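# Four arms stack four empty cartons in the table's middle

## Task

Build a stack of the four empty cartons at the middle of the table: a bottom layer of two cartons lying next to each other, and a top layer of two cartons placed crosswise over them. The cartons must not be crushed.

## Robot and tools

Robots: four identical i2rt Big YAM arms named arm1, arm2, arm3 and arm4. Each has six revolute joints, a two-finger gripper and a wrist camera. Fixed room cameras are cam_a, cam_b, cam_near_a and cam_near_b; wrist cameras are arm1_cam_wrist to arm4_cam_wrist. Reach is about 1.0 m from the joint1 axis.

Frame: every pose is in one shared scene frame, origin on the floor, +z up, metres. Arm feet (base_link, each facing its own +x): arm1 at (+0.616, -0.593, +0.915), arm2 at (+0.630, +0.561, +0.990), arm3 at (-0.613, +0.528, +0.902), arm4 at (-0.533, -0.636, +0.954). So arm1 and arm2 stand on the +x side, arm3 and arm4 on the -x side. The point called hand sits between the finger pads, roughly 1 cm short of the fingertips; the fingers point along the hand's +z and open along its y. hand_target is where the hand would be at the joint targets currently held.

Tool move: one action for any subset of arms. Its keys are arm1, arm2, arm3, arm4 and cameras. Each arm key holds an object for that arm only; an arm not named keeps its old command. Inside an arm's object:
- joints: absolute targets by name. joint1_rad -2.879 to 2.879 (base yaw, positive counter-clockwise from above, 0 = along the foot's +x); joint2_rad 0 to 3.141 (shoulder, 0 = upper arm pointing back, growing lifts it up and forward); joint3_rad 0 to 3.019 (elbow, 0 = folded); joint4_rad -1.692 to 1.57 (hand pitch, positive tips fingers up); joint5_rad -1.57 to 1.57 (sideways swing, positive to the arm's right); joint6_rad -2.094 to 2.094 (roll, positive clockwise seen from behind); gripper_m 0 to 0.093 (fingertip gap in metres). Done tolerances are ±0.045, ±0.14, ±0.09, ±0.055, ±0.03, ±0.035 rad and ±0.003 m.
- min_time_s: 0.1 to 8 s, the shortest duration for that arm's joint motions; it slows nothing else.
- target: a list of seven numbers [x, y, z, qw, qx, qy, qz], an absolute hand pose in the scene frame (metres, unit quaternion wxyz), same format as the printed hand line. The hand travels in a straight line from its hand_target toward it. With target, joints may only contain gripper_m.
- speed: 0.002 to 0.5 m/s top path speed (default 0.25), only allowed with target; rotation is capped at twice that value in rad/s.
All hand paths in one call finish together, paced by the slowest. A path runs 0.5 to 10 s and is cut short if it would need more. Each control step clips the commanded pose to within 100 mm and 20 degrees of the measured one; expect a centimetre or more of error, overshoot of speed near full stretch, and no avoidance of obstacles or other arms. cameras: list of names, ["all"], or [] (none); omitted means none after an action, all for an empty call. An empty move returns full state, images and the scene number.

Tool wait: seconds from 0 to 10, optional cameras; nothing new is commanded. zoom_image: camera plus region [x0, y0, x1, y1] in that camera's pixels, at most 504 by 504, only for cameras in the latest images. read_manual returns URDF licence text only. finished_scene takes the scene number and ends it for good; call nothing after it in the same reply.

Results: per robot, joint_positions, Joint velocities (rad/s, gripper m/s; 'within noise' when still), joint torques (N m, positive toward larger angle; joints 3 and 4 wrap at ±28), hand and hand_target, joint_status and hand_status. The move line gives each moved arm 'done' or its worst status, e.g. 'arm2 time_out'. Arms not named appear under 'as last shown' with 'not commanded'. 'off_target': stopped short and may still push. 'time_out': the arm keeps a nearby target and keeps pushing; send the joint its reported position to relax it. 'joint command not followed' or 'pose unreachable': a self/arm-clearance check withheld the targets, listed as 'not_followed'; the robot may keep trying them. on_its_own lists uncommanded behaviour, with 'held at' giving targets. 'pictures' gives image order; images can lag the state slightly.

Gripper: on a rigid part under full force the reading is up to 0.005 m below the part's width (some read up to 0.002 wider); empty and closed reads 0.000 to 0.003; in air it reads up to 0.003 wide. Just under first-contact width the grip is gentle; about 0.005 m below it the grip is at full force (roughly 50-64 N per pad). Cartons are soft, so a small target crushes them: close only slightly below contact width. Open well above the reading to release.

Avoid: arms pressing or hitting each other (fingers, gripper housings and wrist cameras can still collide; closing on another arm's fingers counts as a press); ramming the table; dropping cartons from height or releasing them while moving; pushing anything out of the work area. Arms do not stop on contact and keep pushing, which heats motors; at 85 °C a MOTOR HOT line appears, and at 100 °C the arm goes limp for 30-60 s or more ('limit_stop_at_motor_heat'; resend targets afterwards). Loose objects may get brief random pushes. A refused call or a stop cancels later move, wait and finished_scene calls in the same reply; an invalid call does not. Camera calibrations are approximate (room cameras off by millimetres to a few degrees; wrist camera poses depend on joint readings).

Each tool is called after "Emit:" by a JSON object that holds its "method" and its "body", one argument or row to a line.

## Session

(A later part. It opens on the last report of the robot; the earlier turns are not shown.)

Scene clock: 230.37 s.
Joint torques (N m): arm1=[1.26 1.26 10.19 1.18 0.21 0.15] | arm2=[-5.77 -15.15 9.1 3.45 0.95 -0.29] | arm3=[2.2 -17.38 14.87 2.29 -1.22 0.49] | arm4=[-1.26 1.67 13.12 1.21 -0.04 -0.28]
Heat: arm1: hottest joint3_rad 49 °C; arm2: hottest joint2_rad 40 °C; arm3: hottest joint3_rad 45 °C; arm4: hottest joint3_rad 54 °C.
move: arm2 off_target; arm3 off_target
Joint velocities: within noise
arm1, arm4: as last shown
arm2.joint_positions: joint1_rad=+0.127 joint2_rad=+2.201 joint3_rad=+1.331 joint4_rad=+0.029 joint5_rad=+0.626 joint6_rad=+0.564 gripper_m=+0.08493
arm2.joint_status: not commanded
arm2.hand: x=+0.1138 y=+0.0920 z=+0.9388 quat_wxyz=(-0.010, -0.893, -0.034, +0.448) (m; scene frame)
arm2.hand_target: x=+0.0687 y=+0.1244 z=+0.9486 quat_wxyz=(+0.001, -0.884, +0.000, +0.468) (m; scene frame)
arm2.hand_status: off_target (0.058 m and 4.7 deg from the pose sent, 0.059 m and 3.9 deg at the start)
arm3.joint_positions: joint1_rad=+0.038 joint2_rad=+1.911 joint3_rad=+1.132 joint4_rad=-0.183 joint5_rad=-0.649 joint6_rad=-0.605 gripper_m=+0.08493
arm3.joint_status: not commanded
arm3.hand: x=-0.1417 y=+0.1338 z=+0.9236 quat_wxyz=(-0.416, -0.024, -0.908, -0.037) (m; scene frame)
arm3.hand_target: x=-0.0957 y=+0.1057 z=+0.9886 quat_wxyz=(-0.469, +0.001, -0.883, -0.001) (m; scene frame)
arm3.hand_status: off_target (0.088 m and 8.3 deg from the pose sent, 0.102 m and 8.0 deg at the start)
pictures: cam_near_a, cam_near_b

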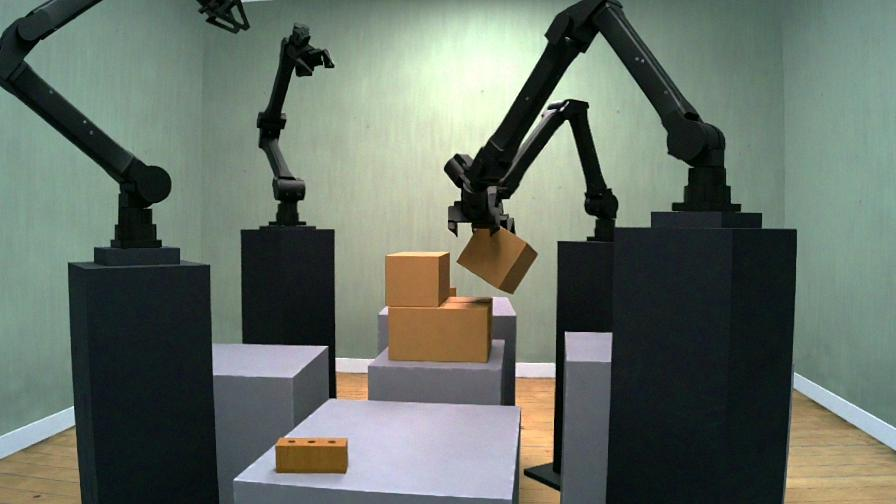

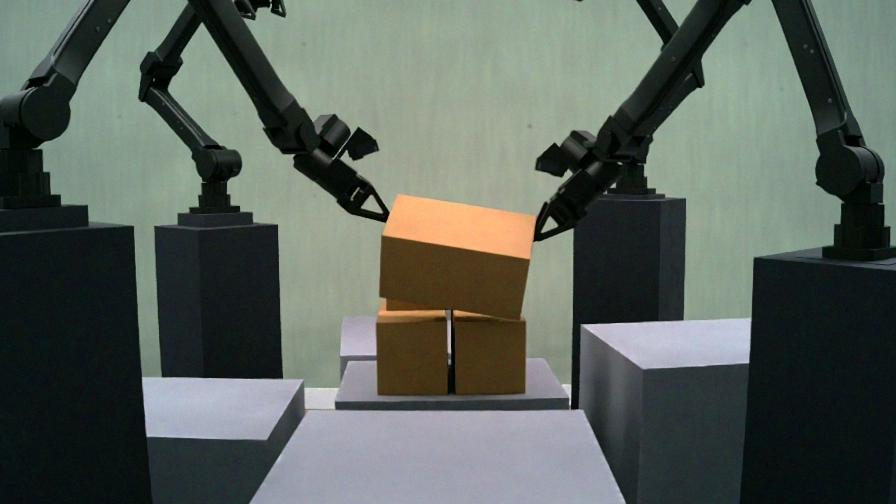

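Emit:
{"method": "move", "body": {
  "arm2": {"target":[0.065,0.34,0.985,0,-0.884,0,0.468],"speed":0.08},
  "arm3": {"target":[-0.088,0.345,0.985,-0.468,0,-0.884,0],"speed":0.08},
  "cameras": ["cam_near_b","cam_near_a"]
}}

Emit:
{"method": "move", "body": {
  "arm2": {"target":[0.065,0.57,0.985,0,-0.884,0,0.468],"speed":0.08},
  "arm3": {"target":[-0.088,0.575,0.985,-0.468,0,-0.884,0],"speed":0.08},
  "cameras": ["cam_near_b","cam_a","arm2_cam_wrist","arm3_cam_wrist"]
}}

Scene clock: 237.43 s.
Joint torques (N m): arm1=[1.2 1.26 10.19 1.17 0.2 0.15] | arm2=[-4.19 -14.51 8.58 4.52 0.37 -0.45] | arm3=[2.2 -15.09 10.91 4.37 -0.2 0.75] | arm4=[-1.03 1.49 13.19 1.26 -0.04 -0.3]
Heat: arm1: hottest joint3_rad 49 °C; arm2: hottest joint2_rad 40 °C; arm3: hottest joint3_rad 47 °C; arm4: hottest joint3_rad 55 °C.
move: arm2 off_target; arm3 off_target
Joint velocities: within noise
arm1, arm4: as last shown
arm2.joint_positions: joint1_rad=-0.223 joint2_rad=+1.961 joint3_rad=+0.864 joint4_rad=+0.300 joint5_rad=+0.397 joint6_rad=+0.328 gripper_m=+0.08493
arm2.joint_status: not commanded
arm2.hand: x=+0.1076 y=+0.3298 z=+0.9417 quat_wxyz=(+0.010, -0.909, -0.020, +0.416) (m; scene frame)
arm2.hand_target: x=+0.0683 y=+0.3419 z=+0.9861 quat_wxyz=(+0.003, -0.884, +0.000, +0.468) (m; scene frame)
arm2.hand_status: off_target (0.062 m and 7.1 deg from the pose sent, 0.257 m and 4.7 deg at the start)
arm3.joint_positions: joint1_rad=+0.434 joint2_rad=+1.637 joint3_rad=+0.692 joint4_rad=+0.093 joint5_rad=-0.370 joint6_rad=-0.322 gripper_m=+0.08493
arm3.joint_status: not commanded
arm3.hand: x=-0.1447 y=+0.3596 z=+0.9190 quat_wxyz=(-0.387, -0.004, -0.922, -0.027) (m; scene frame)
arm3.hand_target: x=-0.0956 y=+0.3487 z=+0.9885 quat_wxyz=(-0.468, +0.002, -0.884, -0.004) (m; scene frame)
arm3.hand_status: off_target (0.088 m and 10.7 deg from the pose sent, 0.226 m and 8.3 deg at the start)
pictures: cam_near_a, cam_near_b

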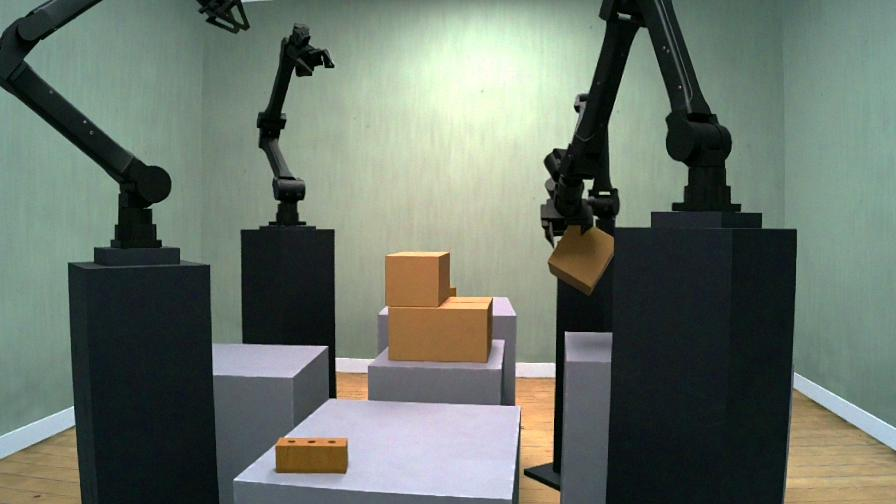

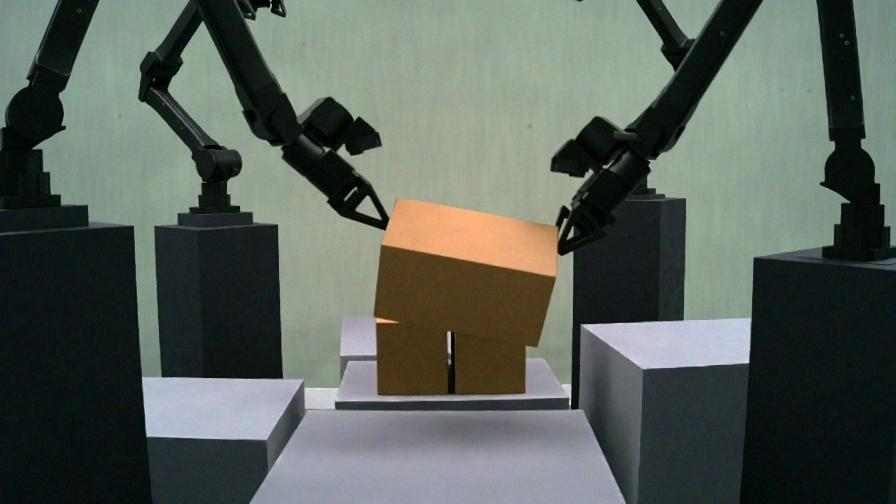

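Scene clock: 240.97 s.
Joint torques (N m): arm1=[1.2 1.26 10.19 1.18 0.2 0.14] | arm2=[1.38 -13.16 8.51 4.88 -0.72 -0.42] | arm3=[0.91 -12.34 11.28 4.16 0.59 0.63] | arm4=[-1.26 1.67 13.09 1.21 -0.06 -0.28]
Heat: arm1: hottest joint3_rad 49 °C; arm2: hottest joint2_rad 40 °C; arm3: hottest joint3_rad 47 °C; arm4: hottest joint3_rad 55 °C.
move: arm2 off_target; arm3 off_target
Joint velocities: within noise
arm1.joint_positions: joint1_rad=+0.164 joint2_rad=+0.622 joint3_rad=+1.350 joint4_rad=-1.391 joint5_rad=+0.097 joint6_rad=+0.293 gripper_m=+0.08507
arm1.joint_status: not commanded
arm1.hand: x=+0.4398 y=-0.4380 z=+1.4233 quat_wxyz=(-0.119, +0.791, -0.425, -0.423) (m; scene frame)
arm1.hand_target: x=+0.4440 y=-0.4449 z=+1.4457 quat_wxyz=(-0.119, +0.783, -0.419, -0.444) (m; scene frame)
arm1.hand_status: not commanded
arm2.joint_positions: joint1_rad=-0.781 joint2_rad=+1.888 joint3_rad=+0.687 joint4_rad=+0.449 joint5_rad=+0.008 joint6_rad=+0.025 gripper_m=+0.08493
arm2.joint_status: not commanded
arm2.hand: x=+0.1056 y=+0.5746 z=+0.9380 quat_wxyz=(+0.002, -0.915, +0.023, +0.402) (m; scene frame)
arm2.hand_target: x=+0.0685 y=+0.5702 z=+0.9863 quat_wxyz=(+0.002, -0.884, +0.000, +0.467) (m; scene frame)
arm2.hand_status: off_target (0.062 m and 8.8 deg from the pose sent, 0.248 m and 7.1 deg at the start)
arm3.joint_positions: joint1_rad=+1.022 joint2_rad=+1.537 joint3_rad=+0.572 joint4_rad=+0.178 joint5_rad=+0.090 joint6_rad=+0.023 gripper_m=+0.08494
arm3.joint_status: not commanded
arm3.hand: x=-0.1455 y=+0.5666 z=+0.9255 quat_wxyz=(-0.385, +0.026, -0.922, +0.013) (m; scene frame)
arm3.hand_target: x=-0.0959 y=+0.5743 z=+0.9885 quat_wxyz=(-0.467, +0.001, -0.884, -0.002) (m; scene frame)
arm3.hand_status: off_target (0.083 m and 11.0 deg from the pose sent, 0.232 m and 10.8 deg at the start)
arm4.joint_positions: joint1_rad=-0.374 joint2_rad=+0.621 joint3_rad=+1.353 joint4_rad=-1.271 joint5_rad=-0.268 joint6_rad=+0.309 gripper_m=+0.08505
arm4.joint_status: not commanded
arm4.hand: x=-0.3598 y=-0.4584 z=+1.4913 quat_wxyz=(-0.386, +0.197, -0.841, -0.323) (m; scene frame)
arm4.hand_target: x=-0.3639 y=-0.4656 z=+1.5128 quat_wxyz=(-0.406, +0.195, -0.832, -0.325) (m; scene frame)
arm4.hand_status: not commanded
pictures: arm2_cam_wrist, arm3_cam_wrist, cam_a, cam_near_b
camera_calibration:
arm2_cam_wrist: T_world_to_cam=[[0.042799, 0.998965, -0.0153986, -0.563502], [0.975834, -0.0451037, -0.213809, 0.128453], [-0.214283, -0.00587567, -0.976754, 1.06735], [0, 0, 0, 1]] pos_world=[0.127484, 0.574984, 1.06133]
arm3_cam_wrist: T_world_to_cam=[[0.0413105, -0.99803, 0.0472263, 0.527361], [-0.982159, -0.0492416, -0.18149, 0.0573506], [0.183458, -0.0388863, -0.982258, 1.08069], [0, 0, 0, 1]] pos_world=[-0.163719, 0.57117, 1.04702]

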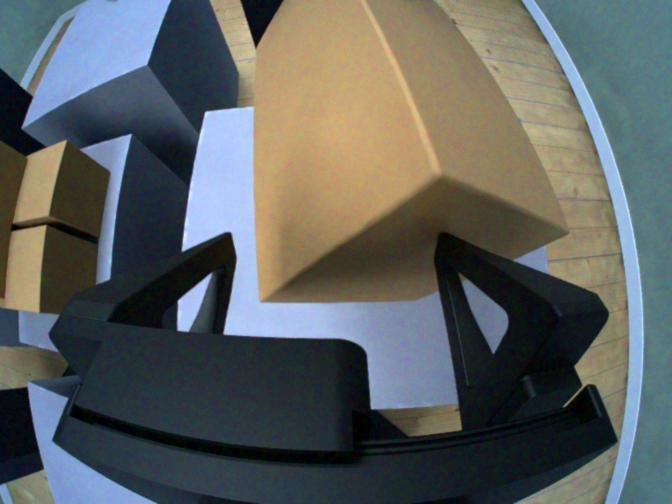

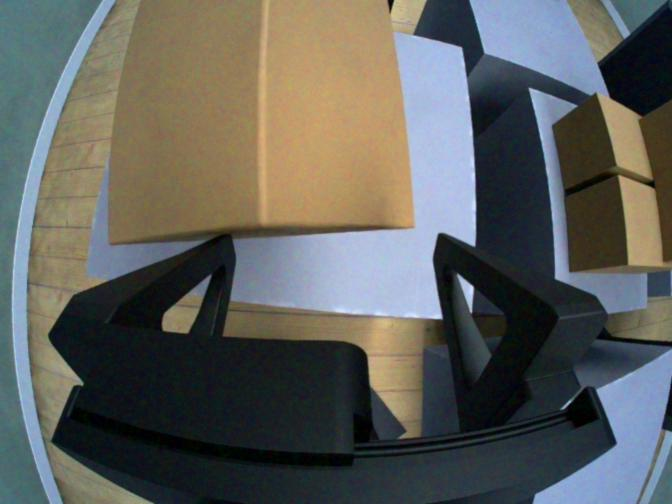

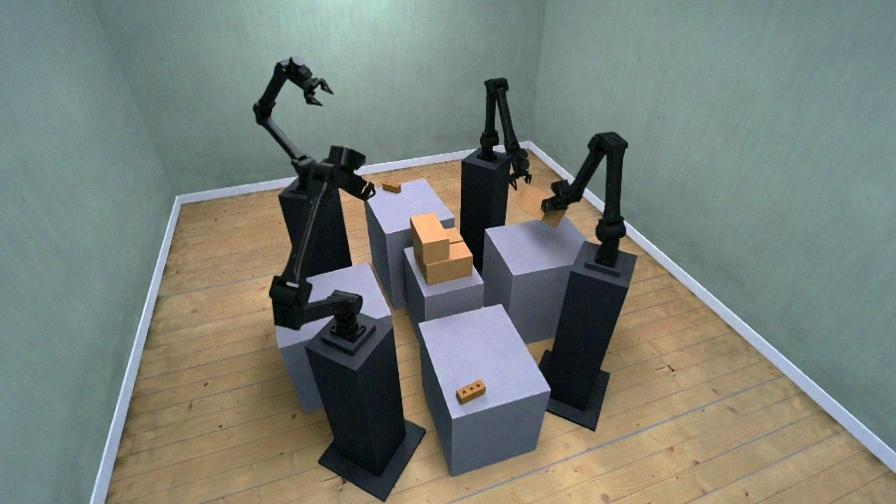

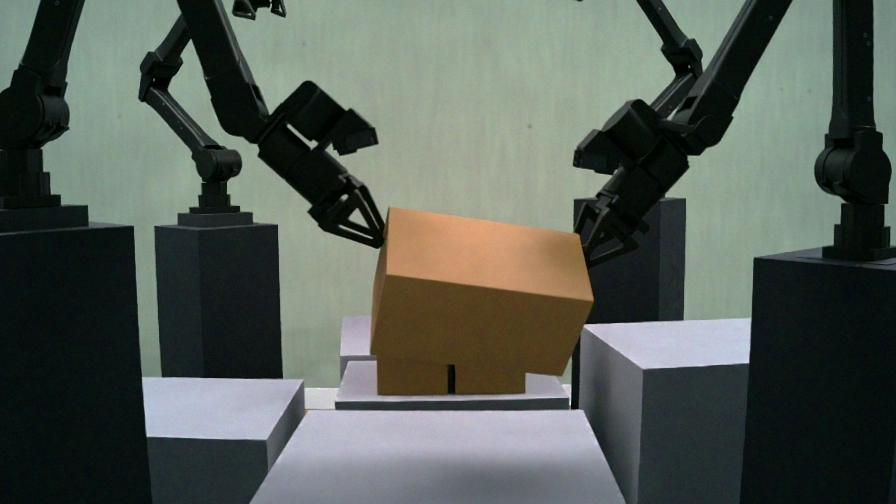

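Emit:
{"method": "move", "body": {
  "arm2": {"target":[0.068,0.53,0.875,0,-0.884,0,0.468],"speed":0.07},
  "arm3": {"target":[-0.092,0.535,0.885,-0.468,0,-0.884,0],"speed":0.07},
  "cameras": ["cam_near_b","arm2_cam_wrist","arm3_cam_wrist"]
}}

Scene clock: 243.87 s.
Joint torques (N m): arm1=[1.26 1.2 10.21 1.18 0.2 0.14] | arm2=[2.78 -11.93 8.79 4.23 -0.01 -0.11] | arm3=[-1.08 -12.04 7.61 3.34 0.14 0.33] | arm4=[-1.08 1.49 13.19 1.31 -0.04 -0.3]
Heat: arm1: hottest joint3_rad 49 °C; arm2: hottest joint2_rad 40 °C; arm3: hottest joint3_rad 47 °C; arm4: hottest joint3_rad 55 °C.
move: arm2 off_target; arm3 off_target
Joint velocities: within noise
arm1, arm4: as last shown
arm2.joint_positions: joint1_rad=-0.695 joint2_rad=+2.186 joint3_rad=+0.691 joint4_rad=+0.753 joint5_rad=+0.066 joint6_rad=+0.054 gripper_m=+0.08493
arm2.joint_status: not commanded
arm2.hand: x=+0.1214 y=+0.5405 z=+0.8465 quat_wxyz=(+0.006, -0.913, +0.009, +0.407) (m; scene frame)
arm2.hand_target: x=+0.0727 y=+0.5299 z=+0.8785 quat_wxyz=(+0.000, -0.884, +0.000, +0.467) (m; scene frame)
arm2.hand_status: off_target (0.061 m and 7.8 deg from the pose sent, 0.086 m and 8.8 deg at the start)
arm3.joint_positions: joint1_rad=+0.941 joint2_rad=+1.823 joint3_rad=+0.542 joint4_rad=+0.561 joint5_rad=+0.017 joint6_rad=-0.008 gripper_m=+0.08493
arm3.joint_status: not commanded
arm3.hand: x=-0.1356 y=+0.5421 z=+0.8539 quat_wxyz=(-0.414, +0.016, -0.910, +0.000) (m; scene frame)
arm3.hand_target: x=-0.0956 y=+0.5346 z=+0.8872 quat_wxyz=(-0.468, +0.000, -0.884, +0.000) (m; scene frame)
arm3.hand_status: off_target (0.054 m and 7.1 deg from the pose sent, 0.074 m and 11.0 deg at the start)
pictures: arm2_cam_wrist, arm3_cam_wrist, cam_near_b
camera_calibration:
arm2_cam_wrist: T_world_to_cam=[[0.0186612, 0.999823, 0.00256265, -0.544281], [0.974163, -0.0176052, -0.225158, 0.0868535], [-0.225073, 0.00669815, -0.974319, 0.973673], [0, 0, 0, 1]] pos_world=[0.144695, 0.539192, 0.969619]
arm3_cam_wrist: T_world_to_cam=[[0.0321576, -0.999339, 0.0169495, 0.531191], [-0.96902, -0.0353279, -0.244443, 0.100829], [0.24488, -0.00856368, -0.969515, 0.988529], [0, 0, 0, 1]] pos_world=[-0.161448, 0.542868, 0.974037]

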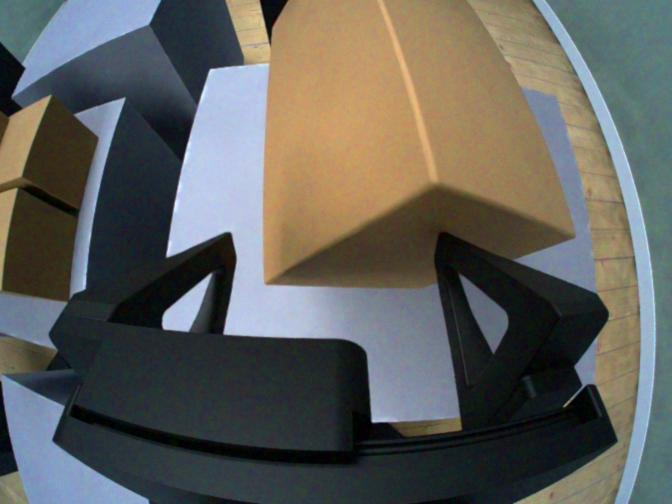

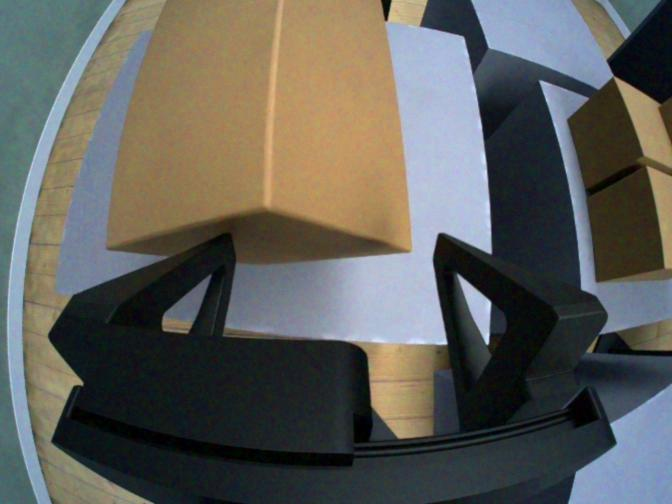

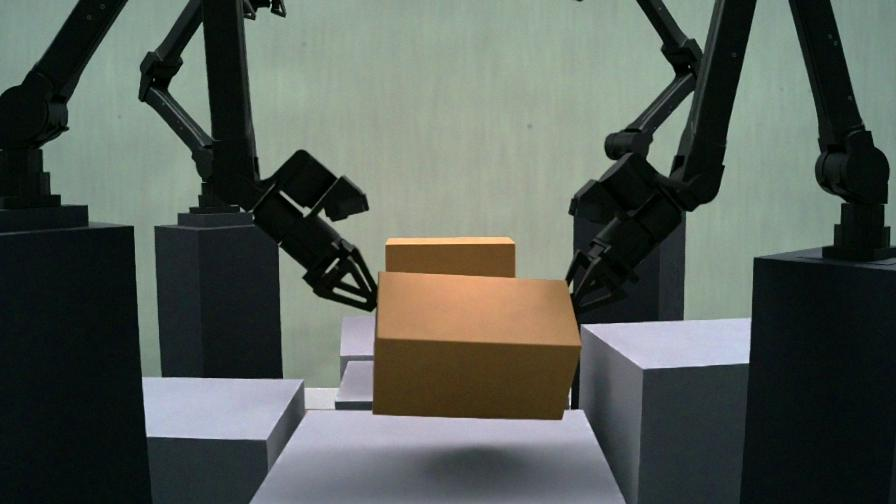

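Emit:
{"method": "move", "body": {
  "arm2": {"target":[0.070,0.505,0.80,0,-0.884,0,0.468],"speed":0.06},
  "arm3": {"target":[-0.094,0.51,0.805,-0.468,0,-0.884,0],"speed":0.06},
  "cameras": ["cam_near_b"]
}}

Emit:
{"method": "move", "body": {
  "arm2": {"target":[0.070,0.455,0.745,0,-0.884,0,0.468],"speed":0.06},
  "arm3": {"target":[-0.094,0.46,0.75,-0.468,0,-0.884,0],"speed":0.06},
  "cameras": ["cam_near_b","arm2_cam_wrist","arm3_cam_wrist"]
}}

Scene clock: 246.87 s.
Joint torques (N m): arm1=[1.26 1.32 10.19 1.18 0.21 0.14] | arm2=[1.55 -12.63 7.69 4.4 0.05 -0.16] | arm3=[-0.79 -12.04 5.86 2.78 0.11 0.17] | arm4=[-1.08 1.67 13.12 1.28 -0.05 -0.29]
Heat: arm1: hottest joint3_rad 49 °C; arm2: hottest joint2_rad 40 °C; arm3: hottest joint3_rad 47 °C; arm4: hottest joint3_rad 55 °C.
move: arm2 off_target; arm3 off_target
Joint velocities: within noise
arm1, arm4: as last shown
arm2.joint_positions: joint1_rad=-0.633 joint2_rad=+2.423 joint3_rad=+0.777 joint4_rad=+0.895 joint5_rad=+0.116 joint6_rad=+0.088 gripper_m=+0.08493
arm2.joint_status: not commanded
arm2.hand: x=+0.1263 y=+0.5178 z=+0.7734 quat_wxyz=(+0.009, -0.914, +0.006, +0.405) (m; scene frame)
arm2.hand_target: x=+0.0746 y=+0.5052 z=+0.8040 quat_wxyz=(+0.000, -0.884, +0.000, +0.467) (m; scene frame)
arm2.hand_status: off_target (0.064 m and 8.2 deg from the pose sent, 0.078 m and 7.8 deg at the start)
arm3.joint_positions: joint1_rad=+0.870 joint2_rad=+2.093 joint3_rad=+0.574 joint4_rad=+0.830 joint5_rad=-0.038 joint6_rad=-0.034 gripper_m=+0.08493
arm3.joint_status: not commanded
arm3.hand: x=-0.1321 y=+0.5179 z=+0.7891 quat_wxyz=(-0.429, +0.007, -0.903, -0.004) (m; scene frame)
arm3.hand_target: x=-0.0964 y=+0.5099 z=+0.8071 quat_wxyz=(-0.468, +0.000, -0.884, +0.000) (m; scene frame)
arm3.hand_status: off_target (0.042 m and 5.1 deg from the pose sent, 0.072 m and 7.1 deg at the start)
pictures: cam_near_b

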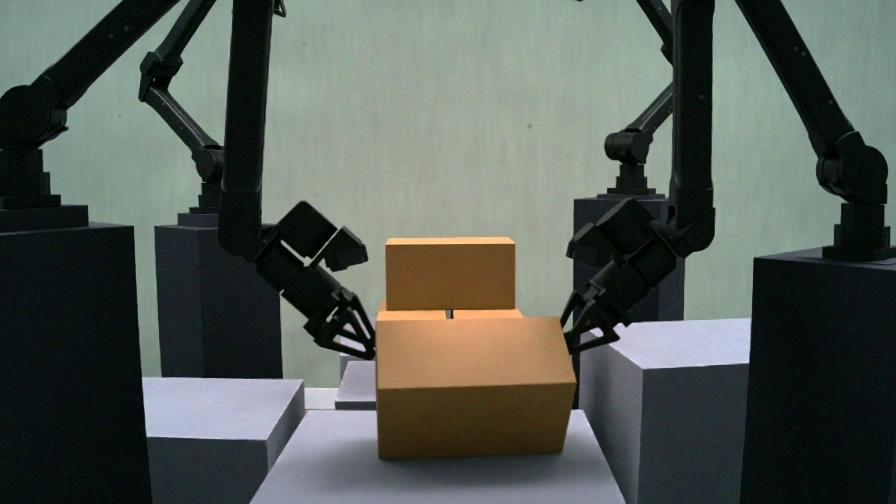

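Scene clock: 248.77 s.
Joint torques (N m): arm1=[1.26 1.26 10.21 1.18 0.2 0.15] | arm2=[2.73 -12.81 7.2 3.93 -0.52 -0.08] | arm3=[-1.08 -13.57 5.16 2.96 0.34 0.15] | arm4=[-1.14 1.32 13.09 1.22 -0.04 -0.29]
Heat: arm1: hottest joint3_rad 49 °C; arm2: hottest joint2_rad 40 °C; arm3: hottest joint3_rad 46 °C; arm4: hottest joint3_rad 56 °C.
move: arm2 off_target; arm3 off_target
Joint velocities: within noise
arm1, arm4: as last shown
arm2.joint_positions: joint1_rad=-0.527 joint2_rad=+2.574 joint3_rad=+0.888 joint4_rad=+0.942 joint5_rad=+0.224 joint6_rad=+0.149 gripper_m=+0.08493
arm2.joint_status: not commanded
arm2.hand: x=+0.1192 y=+0.4806 z=+0.7267 quat_wxyz=(+0.024, -0.909, +0.007, +0.415) (m; scene frame)
arm2.hand_target: x=+0.0741 y=+0.4553 z=+0.7491 quat_wxyz=(+0.000, -0.884, +0.000, +0.468) (m; scene frame)
arm2.hand_status: off_target (0.058 m and 7.3 deg from the pose sent, 0.089 m and 8.1 deg at the start)
arm3.joint_positions: joint1_rad=+0.743 joint2_rad=+2.289 joint3_rad=+0.638 joint4_rad=+0.935 joint5_rad=-0.153 joint6_rad=-0.113 gripper_m=+0.08493
arm3.joint_status: not commanded
arm3.hand: x=-0.1375 y=+0.4773 z=+0.7318 quat_wxyz=(-0.420, +0.008, -0.907, -0.014) (m; scene frame)
arm3.hand_target: x=-0.0971 y=+0.4600 z=+0.7527 quat_wxyz=(-0.468, +0.000, -0.884, +0.000) (m; scene frame)
arm3.hand_status: off_target (0.050 m and 6.3 deg from the pose sent, 0.080 m and 5.1 deg at the start)
pictures: arm2_cam_wrist, arm3_cam_wrist, cam_near_b
camera_calibration:
arm2_cam_wrist: T_world_to_cam=[[0.0308057, 0.998845, 0.0368865, -0.510026], [0.969834, -0.0209423, -0.242863, 0.0759585], [-0.24181, 0.0432554, -0.969359, 0.837602], [0, 0, 0, 1]] pos_world=[0.144585, 0.474796, 0.849198]
arm3_cam_wrist: T_world_to_cam=[[0.0309373, -0.999414, -0.0146669, 0.491572], [-0.965697, -0.026102, -0.258357, 0.0731473], [0.257822, 0.0221566, -0.965938, 0.854625], [0, 0, 0, 1]] pos_world=[-0.164911, 0.474258, 0.851623]

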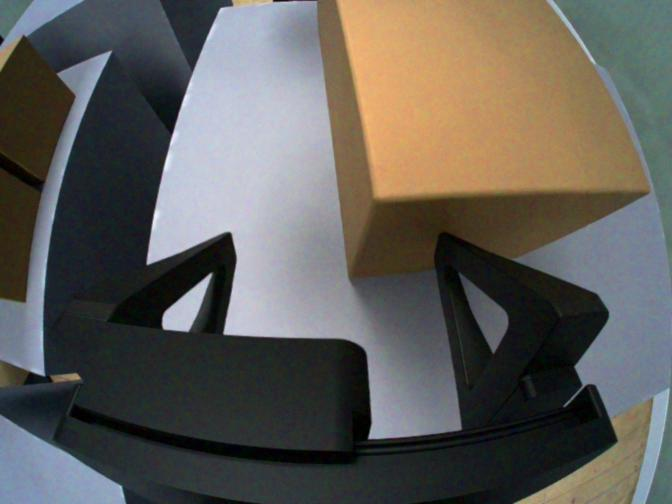

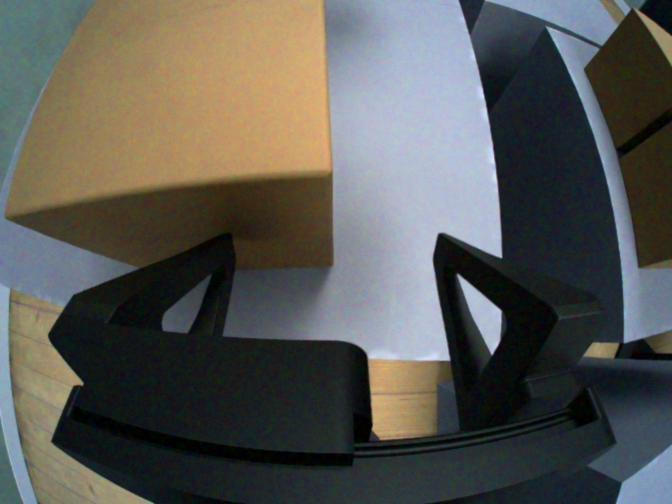

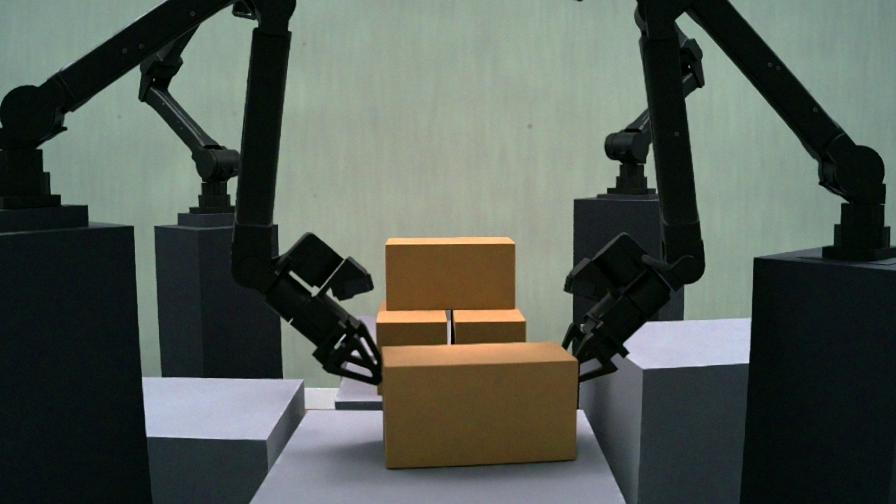

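Emit:
{"method": "move", "body": {
  "arm2": {"target":[0.125,0.478,0.735,0,-0.884,0,0.468],"speed":0.05},
  "arm3": {"target":[-0.142,0.475,0.74,-0.468,0,-0.884,0],"speed":0.05}
}}

Emit:
{"method": "move", "body": {
  "arm2": {"target":[0.2,0.49,0.78,0,-0.884,0,0.468],"speed":0.1},
  "arm3": {"target":[-0.22,0.49,0.78,-0.468,0,-0.884,0],"speed":0.1}
}}

Emit:
{"method": "move", "body": {
  "arm2": {"target":[0.22,0.52,0.88,0,-0.884,0,0.468],"speed":0.12,"joints":{"gripper_m":0.0}},
  "arm3": {"target":[-0.24,0.52,0.88,-0.468,0,-0.884,0],"speed":0.12,"joints":{"gripper_m":0.0}},
  "cameras": ["cam_near_b","arm2_cam_wrist","arm3_cam_wrist"]
}}

Scene clock: 251.80 s.
Joint torques (N m): arm1=[1.26 1.26 10.21 1.18 0.2 0.14] | arm2=[0.62 -11.4 -0.18 3.18 -0.07 -0.2] | arm3=[0.67 -12.34 -0.09 2.3 0.15 0.26] | arm4=[-1.2 1.32 13.09 1.31 -0.04 -0.28]
Heat: arm1: hottest joint3_rad 49 °C; arm2: hottest joint2_rad 40 °C; arm3: hottest joint3_rad 46 °C; arm4: hottest joint3_rad 56 °C.
move: arm2 done; arm3 done
Joint velocities: within noise
arm1, arm4: as last shown
arm2.joint_positions: joint1_rad=-0.521 joint2_rad=+2.617 joint3_rad=+0.861 joint4_rad=+1.130 joint5_rad=+0.193 joint6_rad=+0.143 gripper_m=+0.08493
arm2.joint_status: not commanded
arm2.hand: x=+0.1227 y=+0.4731 z=+0.7367 quat_wxyz=(-0.002, -0.886, +0.002, +0.464) (m; scene frame)
arm2.hand_target: x=+0.1250 y=+0.4779 z=+0.7351 quat_wxyz=(+0.000, -0.884, +0.000, +0.468) (m; scene frame)
arm2.hand_status: done (0.006 m and 0.6 deg from the pose sent, 0.011 m and 7.3 deg at the start)
arm3.joint_positions: joint1_rad=+0.740 joint2_rad=+2.335 joint3_rad=+0.605 joint4_rad=+1.113 joint5_rad=-0.133 joint6_rad=-0.104 gripper_m=+0.08493
arm3.joint_status: not commanded
arm3.hand: x=-0.1419 y=+0.4733 z=+0.7400 quat_wxyz=(-0.463, +0.003, -0.886, +0.001) (m; scene frame)
arm3.hand_target: x=-0.1419 y=+0.4750 z=+0.7401 quat_wxyz=(-0.468, +0.000, -0.884, +0.000) (m; scene frame)
arm3.hand_status: done (0.002 m and 0.7 deg from the pose sent, 0.010 m and 6.4 deg at the start)
pictures: none

Scene clock: 253.30 s.
Joint torques (N m): arm1=[1.26 1.32 10.19 1.17 0.2 0.14] | arm2=[1.61 -11.81 -3.07 3.1 0.31 -0.04] | arm3=[1.2 -11.46 -3.73 2.26 0.17 0.21] | arm4=[-1.03 1.67 13.08 1.22 -0.04 -0.29]
Heat: arm1: hottest joint3_rad 49 °C; arm2: hottest joint2_rad 40 °C; arm3: hottest joint3_rad 46 °C; arm4: hottest joint3_rad 56 °C.
move: arm2 off_target; arm3 off_target
Joint velocities: within noise
arm1, arm4: as last shown
arm2.joint_positions: joint1_rad=-0.521 joint2_rad=+2.581 joint3_rad=+0.622 joint4_rad=+1.310 joint5_rad=+0.198 joint6_rad=+0.142 gripper_m=+0.08493
arm2.joint_status: not commanded
arm2.hand: x=+0.2027 y=+0.4934 z=+0.7666 quat_wxyz=(+0.003, -0.890, +0.001, +0.455) (m; scene frame)
arm2.hand_target: x=+0.2000 y=+0.4900 z=+0.7796 quat_wxyz=(+0.000, -0.884, +0.000, +0.468) (m; scene frame)
arm2.hand_status: off_target (0.014 m and 1.7 deg from the pose sent, 0.090 m and 0.6 deg at the start)
arm3.joint_positions: joint1_rad=+0.743 joint2_rad=+2.268 joint3_rad=+0.400 joint4_rad=+1.279 joint5_rad=-0.125 joint6_rad=-0.096 gripper_m=+0.08493
arm3.joint_status: not commanded
arm3.hand: x=-0.2044 y=+0.4831 z=+0.7778 quat_wxyz=(-0.475, +0.000, -0.880, +0.004) (m; scene frame)
arm3.hand_target: x=-0.2197 y=+0.4898 z=+0.7798 quat_wxyz=(-0.468, +0.000, -0.884, +0.000) (m; scene frame)
arm3.hand_status: off_target (0.017 m and 1.1 deg from the pose sent, 0.089 m and 0.7 deg at the start)
pictures: none

Scene clock: 255.13 s.
Joint torques (N m): arm1=[1.26 1.32 10.21 1.17 0.2 0.14] | arm2=[-0.26 -10.46 -1.47 1.68 -0.1 -0.11] | arm3=[1.44 -8.7 1.84 1.32 0.22 0.21] | arm4=[-1.03 1.61 13.07 1.29 -0.05 -0.3]
Heat: arm1: hottest joint3_rad 49 °C; arm2: hottest joint2_rad 40 °C; arm3: hottest joint3_rad 45 °C; arm4: hottest joint3_rad 56 °C.
move: arm2 done; arm3 done
Joint velocities: within noise
arm1, arm4: as last shown
arm2.joint_positions: joint1_rad=-0.593 joint2_rad=+2.211 joint3_rad=+0.395 joint4_rad=+1.206 joint5_rad=+0.134 joint6_rad=+0.098 gripper_m=+0.00037
arm2.joint_status: all done
arm2.hand: x=+0.2187 y=+0.5164 z=+0.8754 quat_wxyz=(-0.003, -0.884, +0.001, +0.468) (m; scene frame)
arm2.hand_target: x=+0.2200 y=+0.5199 z=+0.8799 quat_wxyz=(+0.000, -0.884, +0.000, +0.468) (m; scene frame)
arm2.hand_status: done (0.006 m and 0.3 deg from the pose sent, 0.118 m and 1.7 deg at the start)
arm3.joint_positions: joint1_rad=+0.859 joint2_rad=+1.709 joint3_rad=+0.209 joint4_rad=+0.894 joint5_rad=-0.027 joint6_rad=-0.029 gripper_m=+0.00059
arm3.joint_status: all done
arm3.hand: x=-0.2411 y=+0.5152 z=+0.8767 quat_wxyz=(-0.465, -0.002, -0.885, +0.003) (m; scene frame)
arm3.hand_target: x=-0.2400 y=+0.5199 z=+0.8799 quat_wxyz=(-0.468, +0.000, -0.884, +0.000) (m; scene frame)
arm3.hand_status: done (0.006 m and 0.6 deg from the pose sent, 0.114 m and 1.1 deg at the start)
pictures: arm2_cam_wrist, arm3_cam_wrist, cam_near_b
camera_calibration:
arm2_cam_wrist: T_world_to_cam=[[-0.00278163, 0.999975, -0.00651873, -0.509481], [0.934717, 0.000283341, -0.355392, 0.111579], [-0.355382, -0.00708174, -0.934695, 1.02479], [0, 0, 0, 1]] pos_world=[0.258479, 0.516694, 0.994197]
arm3_cam_wrist: T_world_to_cam=[[-0.00395784, -0.99996, 0.00801808, 0.506737], [-0.935604, 0.000872229, -0.353049, 0.0878386], [0.353028, -0.00889906, -0.93557, 1.03282], [0, 0, 0, 1]] pos_world=[-0.280427, 0.515832, 0.993225]

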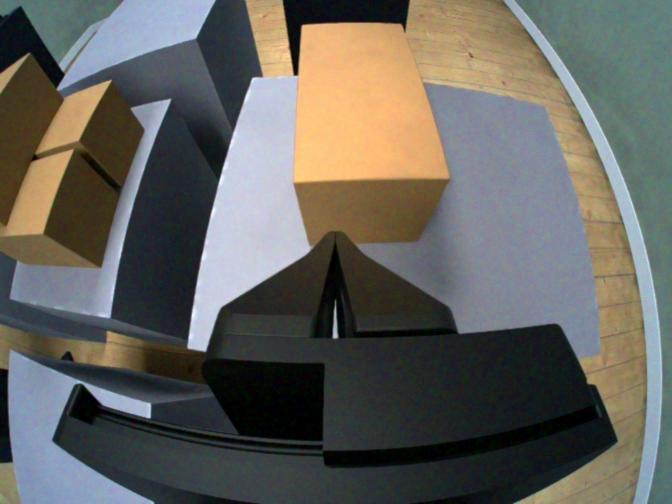

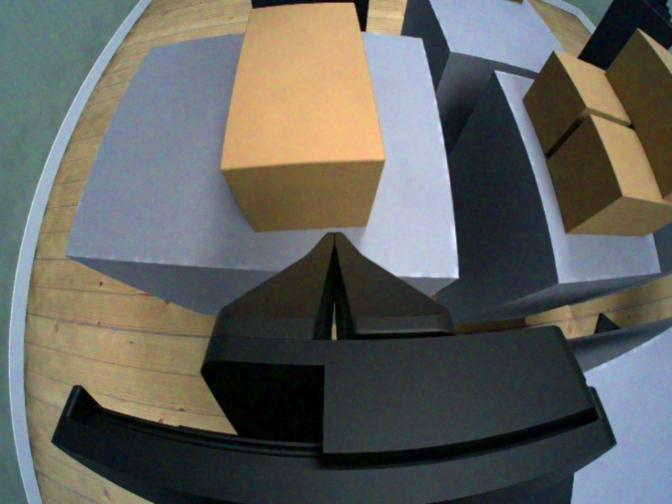

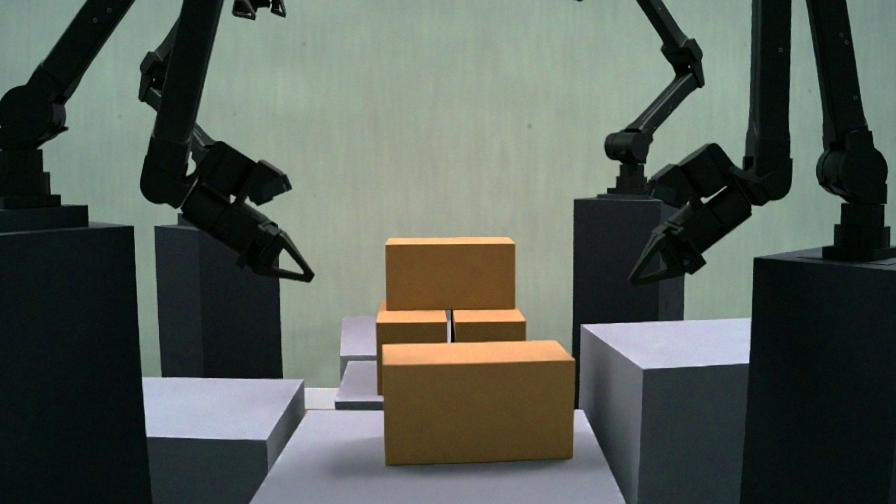

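Emit:
{"method": "move", "body": {
  "arm2": {"target":[0.165,0.552,0.768,0,-0.884,0,0.468],"speed":0.12},
  "arm3": {"target":[-0.172,0.547,0.768,-0.468,0,-0.884,0],"speed":0.12},
  "cameras": ["cam_near_b","arm2_cam_wrist","arm3_cam_wrist"]
}}

Emit:
{"method": "move", "body": {
  "arm2": {"target":[0.125,0.552,0.770,0,-0.884,0,0.468],"speed":0.06},
  "arm3": {"target":[-0.132,0.547,0.770,-0.468,0,-0.884,0],"speed":0.06},
  "cameras": ["cam_near_b","arm2_cam_wrist","arm3_cam_wrist"]
}}

Scene clock: 260.10 s.
Joint torques (N m): arm1=[1.2 1.26 10.19 1.18 0.2 0.15] | arm2=[-0.15 -9.99 -0.35 3.03 -0.14 -0.09] | arm3=[1.38 -11.16 0.01 2.25 0.26 0.19] | arm4=[-0.97 1.79 13.19 1.26 -0.04 -0.29]
Heat: arm1: hottest joint3_rad 49 °C; arm2: hottest joint2_rad 40 °C; arm3: hottest joint3_rad 44 °C; arm4: hottest joint3_rad 56 °C.
move: arm2 done; arm3 done
Joint velocities: within noise
arm1, arm4: as last shown
arm2.joint_positions: joint1_rad=-0.720 joint2_rad=+2.556 joint3_rad=+0.678 joint4_rad=+1.259 joint5_rad=+0.030 joint6_rad=+0.026 gripper_m=+0.00037
arm2.joint_status: not commanded
arm2.hand: x=+0.1668 y=+0.5484 z=+0.7689 quat_wxyz=(-0.002, -0.887, +0.001, +0.462) (m; scene frame)
arm2.hand_target: x=+0.1650 y=+0.5520 z=+0.7681 quat_wxyz=(+0.000, -0.884, +0.000, +0.468) (m; scene frame)
arm2.hand_status: done (0.004 m and 0.9 deg from the pose sent, 0.125 m and 0.3 deg at the start)
arm3.joint_positions: joint1_rad=+0.957 joint2_rad=+2.254 joint3_rad=+0.479 joint4_rad=+1.161 joint5_rad=+0.052 joint6_rad=+0.026 gripper_m=+0.00059
arm3.joint_status: not commanded
arm3.hand: x=-0.1744 y=+0.5416 z=+0.7677 quat_wxyz=(-0.462, -0.002, -0.887, +0.003) (m; scene frame)
arm3.hand_target: x=-0.1721 y=+0.5470 z=+0.7681 quat_wxyz=(-0.468, +0.000, -0.884, +0.000) (m; scene frame)
arm3.hand_status: done (0.006 m and 0.9 deg from the pose sent, 0.133 m and 0.6 deg at the start)
pictures: arm2_cam_wrist, arm3_cam_wrist, cam_near_b
camera_calibration:
arm2_cam_wrist: T_world_to_cam=[[-0.00229264, 0.999981, -0.0057423, -0.543014], [0.940081, 0.00019743, -0.340951, 0.110247], [-0.340944, -0.0061799, -0.940063, 0.908267], [0, 0, 0, 1]] pos_world=[0.204782, 0.548594, 0.8883]
arm3_cam_wrist: T_world_to_cam=[[-0.00277254, -0.999955, 0.00907172, 0.53369], [-0.938162, -0.00053953, -0.346196, 0.106793], [0.346185, -0.00947058, -0.938118, 0.908522], [0, 0, 0, 1]] pos_world=[-0.212848, 0.542328, 0.884431]

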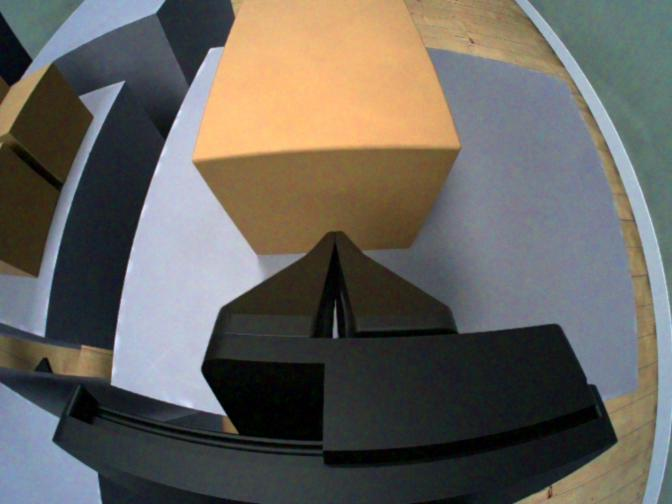

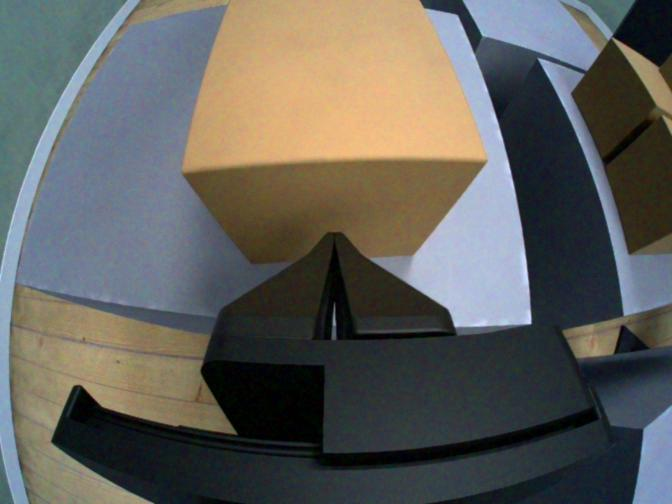

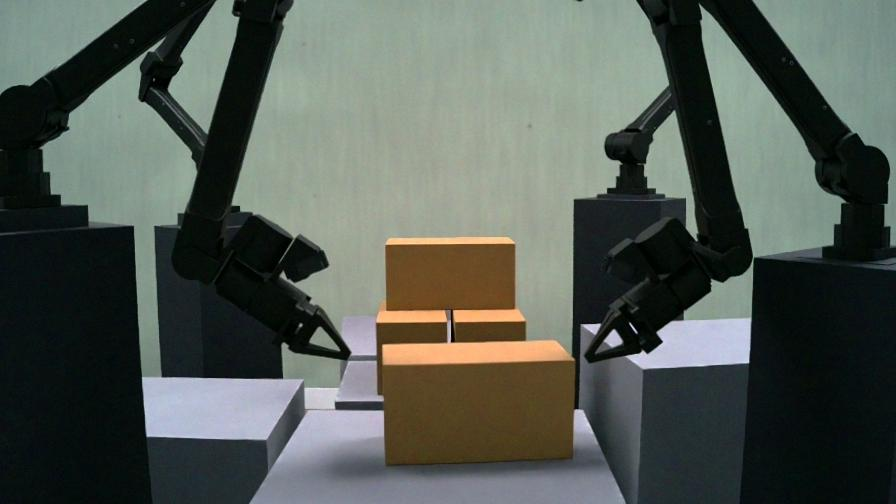

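Scene clock: 261.37 s.
Joint torques (N m): arm1=[1.26 1.26 10.21 1.17 0.2 0.15] | arm2=[-0.79 -13.39 0.21 1.54 -0.17 -0.13] | arm3=[0.67 -13.86 1.03 1.28 -0.02 0.17] | arm4=[-1.2 1.61 13.12 1.2 -0.04 -0.3]
Heat: arm1: hottest joint3_rad 49 °C; arm2: hottest joint2_rad 40 °C; arm3: hottest joint3_rad 44 °C; arm4: hottest joint3_rad 56 °C.
move: arm2 off_target; arm3 off_target
Joint velocities: within noise
arm1.joint_positions: joint1_rad=+0.164 joint2_rad=+0.622 joint3_rad=+1.350 joint4_rad=-1.391 joint5_rad=+0.097 joint6_rad=+0.293 gripper_m=+0.08507
arm1.joint_status: not commanded
arm1.hand: x=+0.4398 y=-0.4380 z=+1.4233 quat_wxyz=(-0.119, +0.791, -0.425, -0.423) (m; scene frame)
arm1.hand_target: x=+0.4440 y=-0.4449 z=+1.4457 quat_wxyz=(-0.119, +0.783, -0.419, -0.444) (m; scene frame)
arm1.hand_status: not commanded
arm2.joint_positions: joint1_rad=-0.722 joint2_rad=+2.555 joint3_rad=+0.763 joint4_rad=+1.167 joint5_rad=+0.027 joint6_rad=+0.024 gripper_m=+0.00037
arm2.joint_status: not commanded
arm2.hand: x=+0.1358 y=+0.5480 z=+0.7598 quat_wxyz=(-0.002, -0.888, +0.001, +0.459) (m; scene frame)
arm2.hand_target: x=+0.1253 y=+0.5521 z=+0.7699 quat_wxyz=(+0.000, -0.884, +0.000, +0.468) (m; scene frame)
arm2.hand_status: off_target (0.015 m and 1.2 deg from the pose sent, 0.042 m and 0.9 deg at the start)
arm3.joint_positions: joint1_rad=+0.957 joint2_rad=+2.250 joint3_rad=+0.569 joint4_rad=+1.060 joint5_rad=+0.052 joint6_rad=+0.026 gripper_m=+0.00059
arm3.joint_status: not commanded
arm3.hand: x=-0.1406 y=+0.5433 z=+0.7619 quat_wxyz=(-0.459, -0.001, -0.888, +0.004) (m; scene frame)
arm3.hand_target: x=-0.1322 y=+0.5471 z=+0.7701 quat_wxyz=(-0.468, +0.000, -0.884, +0.000) (m; scene frame)
arm3.hand_status: off_target (0.012 m and 1.2 deg from the pose sent, 0.043 m and 0.9 deg at the start)
arm4.joint_positions: joint1_rad=-0.374 joint2_rad=+0.621 joint3_rad=+1.353 joint4_rad=-1.271 joint5_rad=-0.268 joint6_rad=+0.309 gripper_m=+0.08505
arm4.joint_status: not commanded
arm4.hand: x=-0.3598 y=-0.4584 z=+1.4913 quat_wxyz=(-0.386, +0.197, -0.841, -0.323) (m; scene frame)
arm4.hand_target: x=-0.3639 y=-0.4656 z=+1.5128 quat_wxyz=(-0.406, +0.195, -0.832, -0.325) (m; scene frame)
arm4.hand_status: not commanded
pictures: arm2_cam_wrist, arm3_cam_wrist, cam_near_b
camera_calibration:
arm2_cam_wrist: T_world_to_cam=[[-0.00304773, 0.999981, -0.00527779, -0.543016], [0.942036, 0.00110034, -0.335511, 0.131394], [-0.335499, -0.00599441, -0.942022, 0.88977], [0, 0, 0, 1]] pos_world=[0.173084, 0.548195, 0.8794]
arm3_cam_wrist: T_world_to_cam=[[-0.00271536, -0.999952, 0.0094058, 0.53535], [-0.940408, -0.000644889, -0.340047, 0.131587], [0.340036, -0.00976864, -0.940362, 0.892451], [0, 0, 0, 1]] pos_world=[-0.178267, 0.544127, 0.878937]

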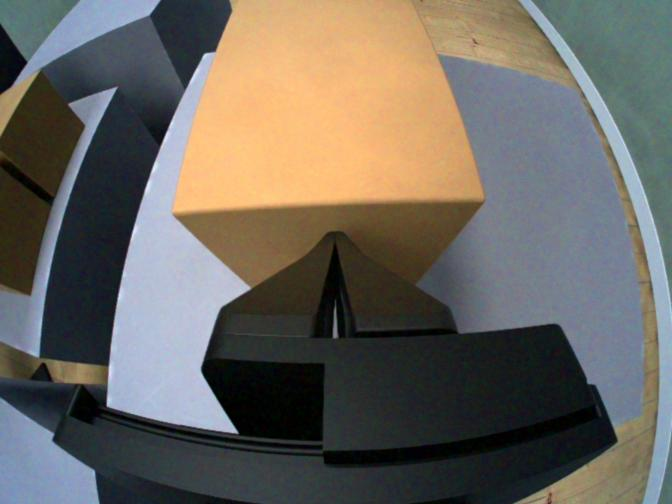

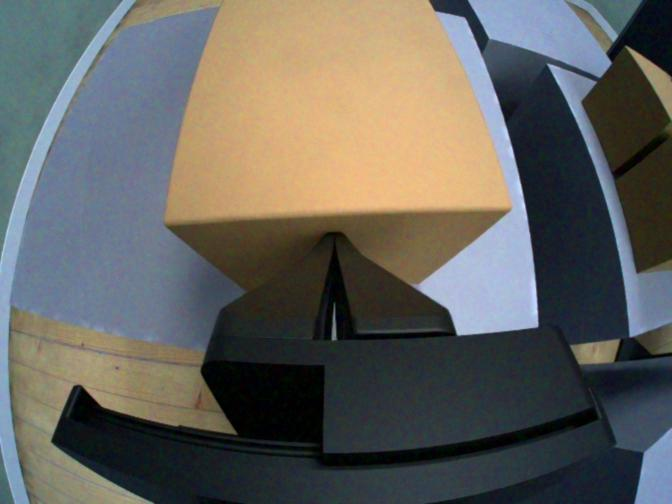

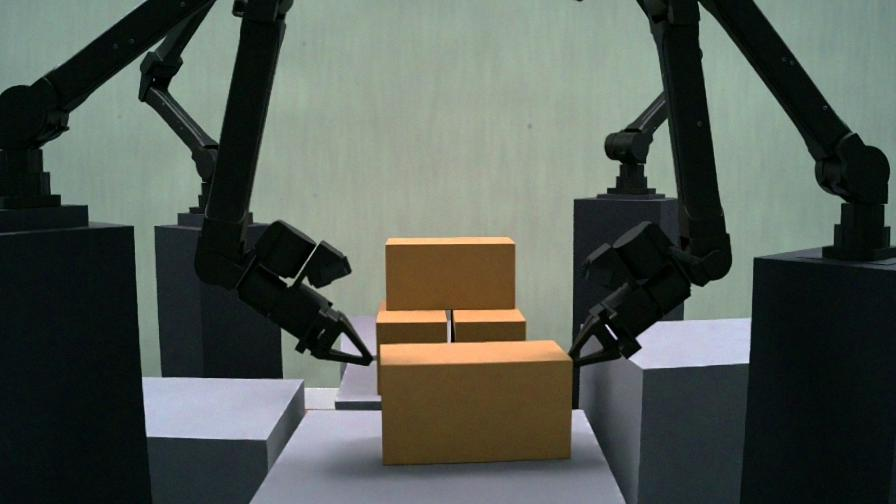

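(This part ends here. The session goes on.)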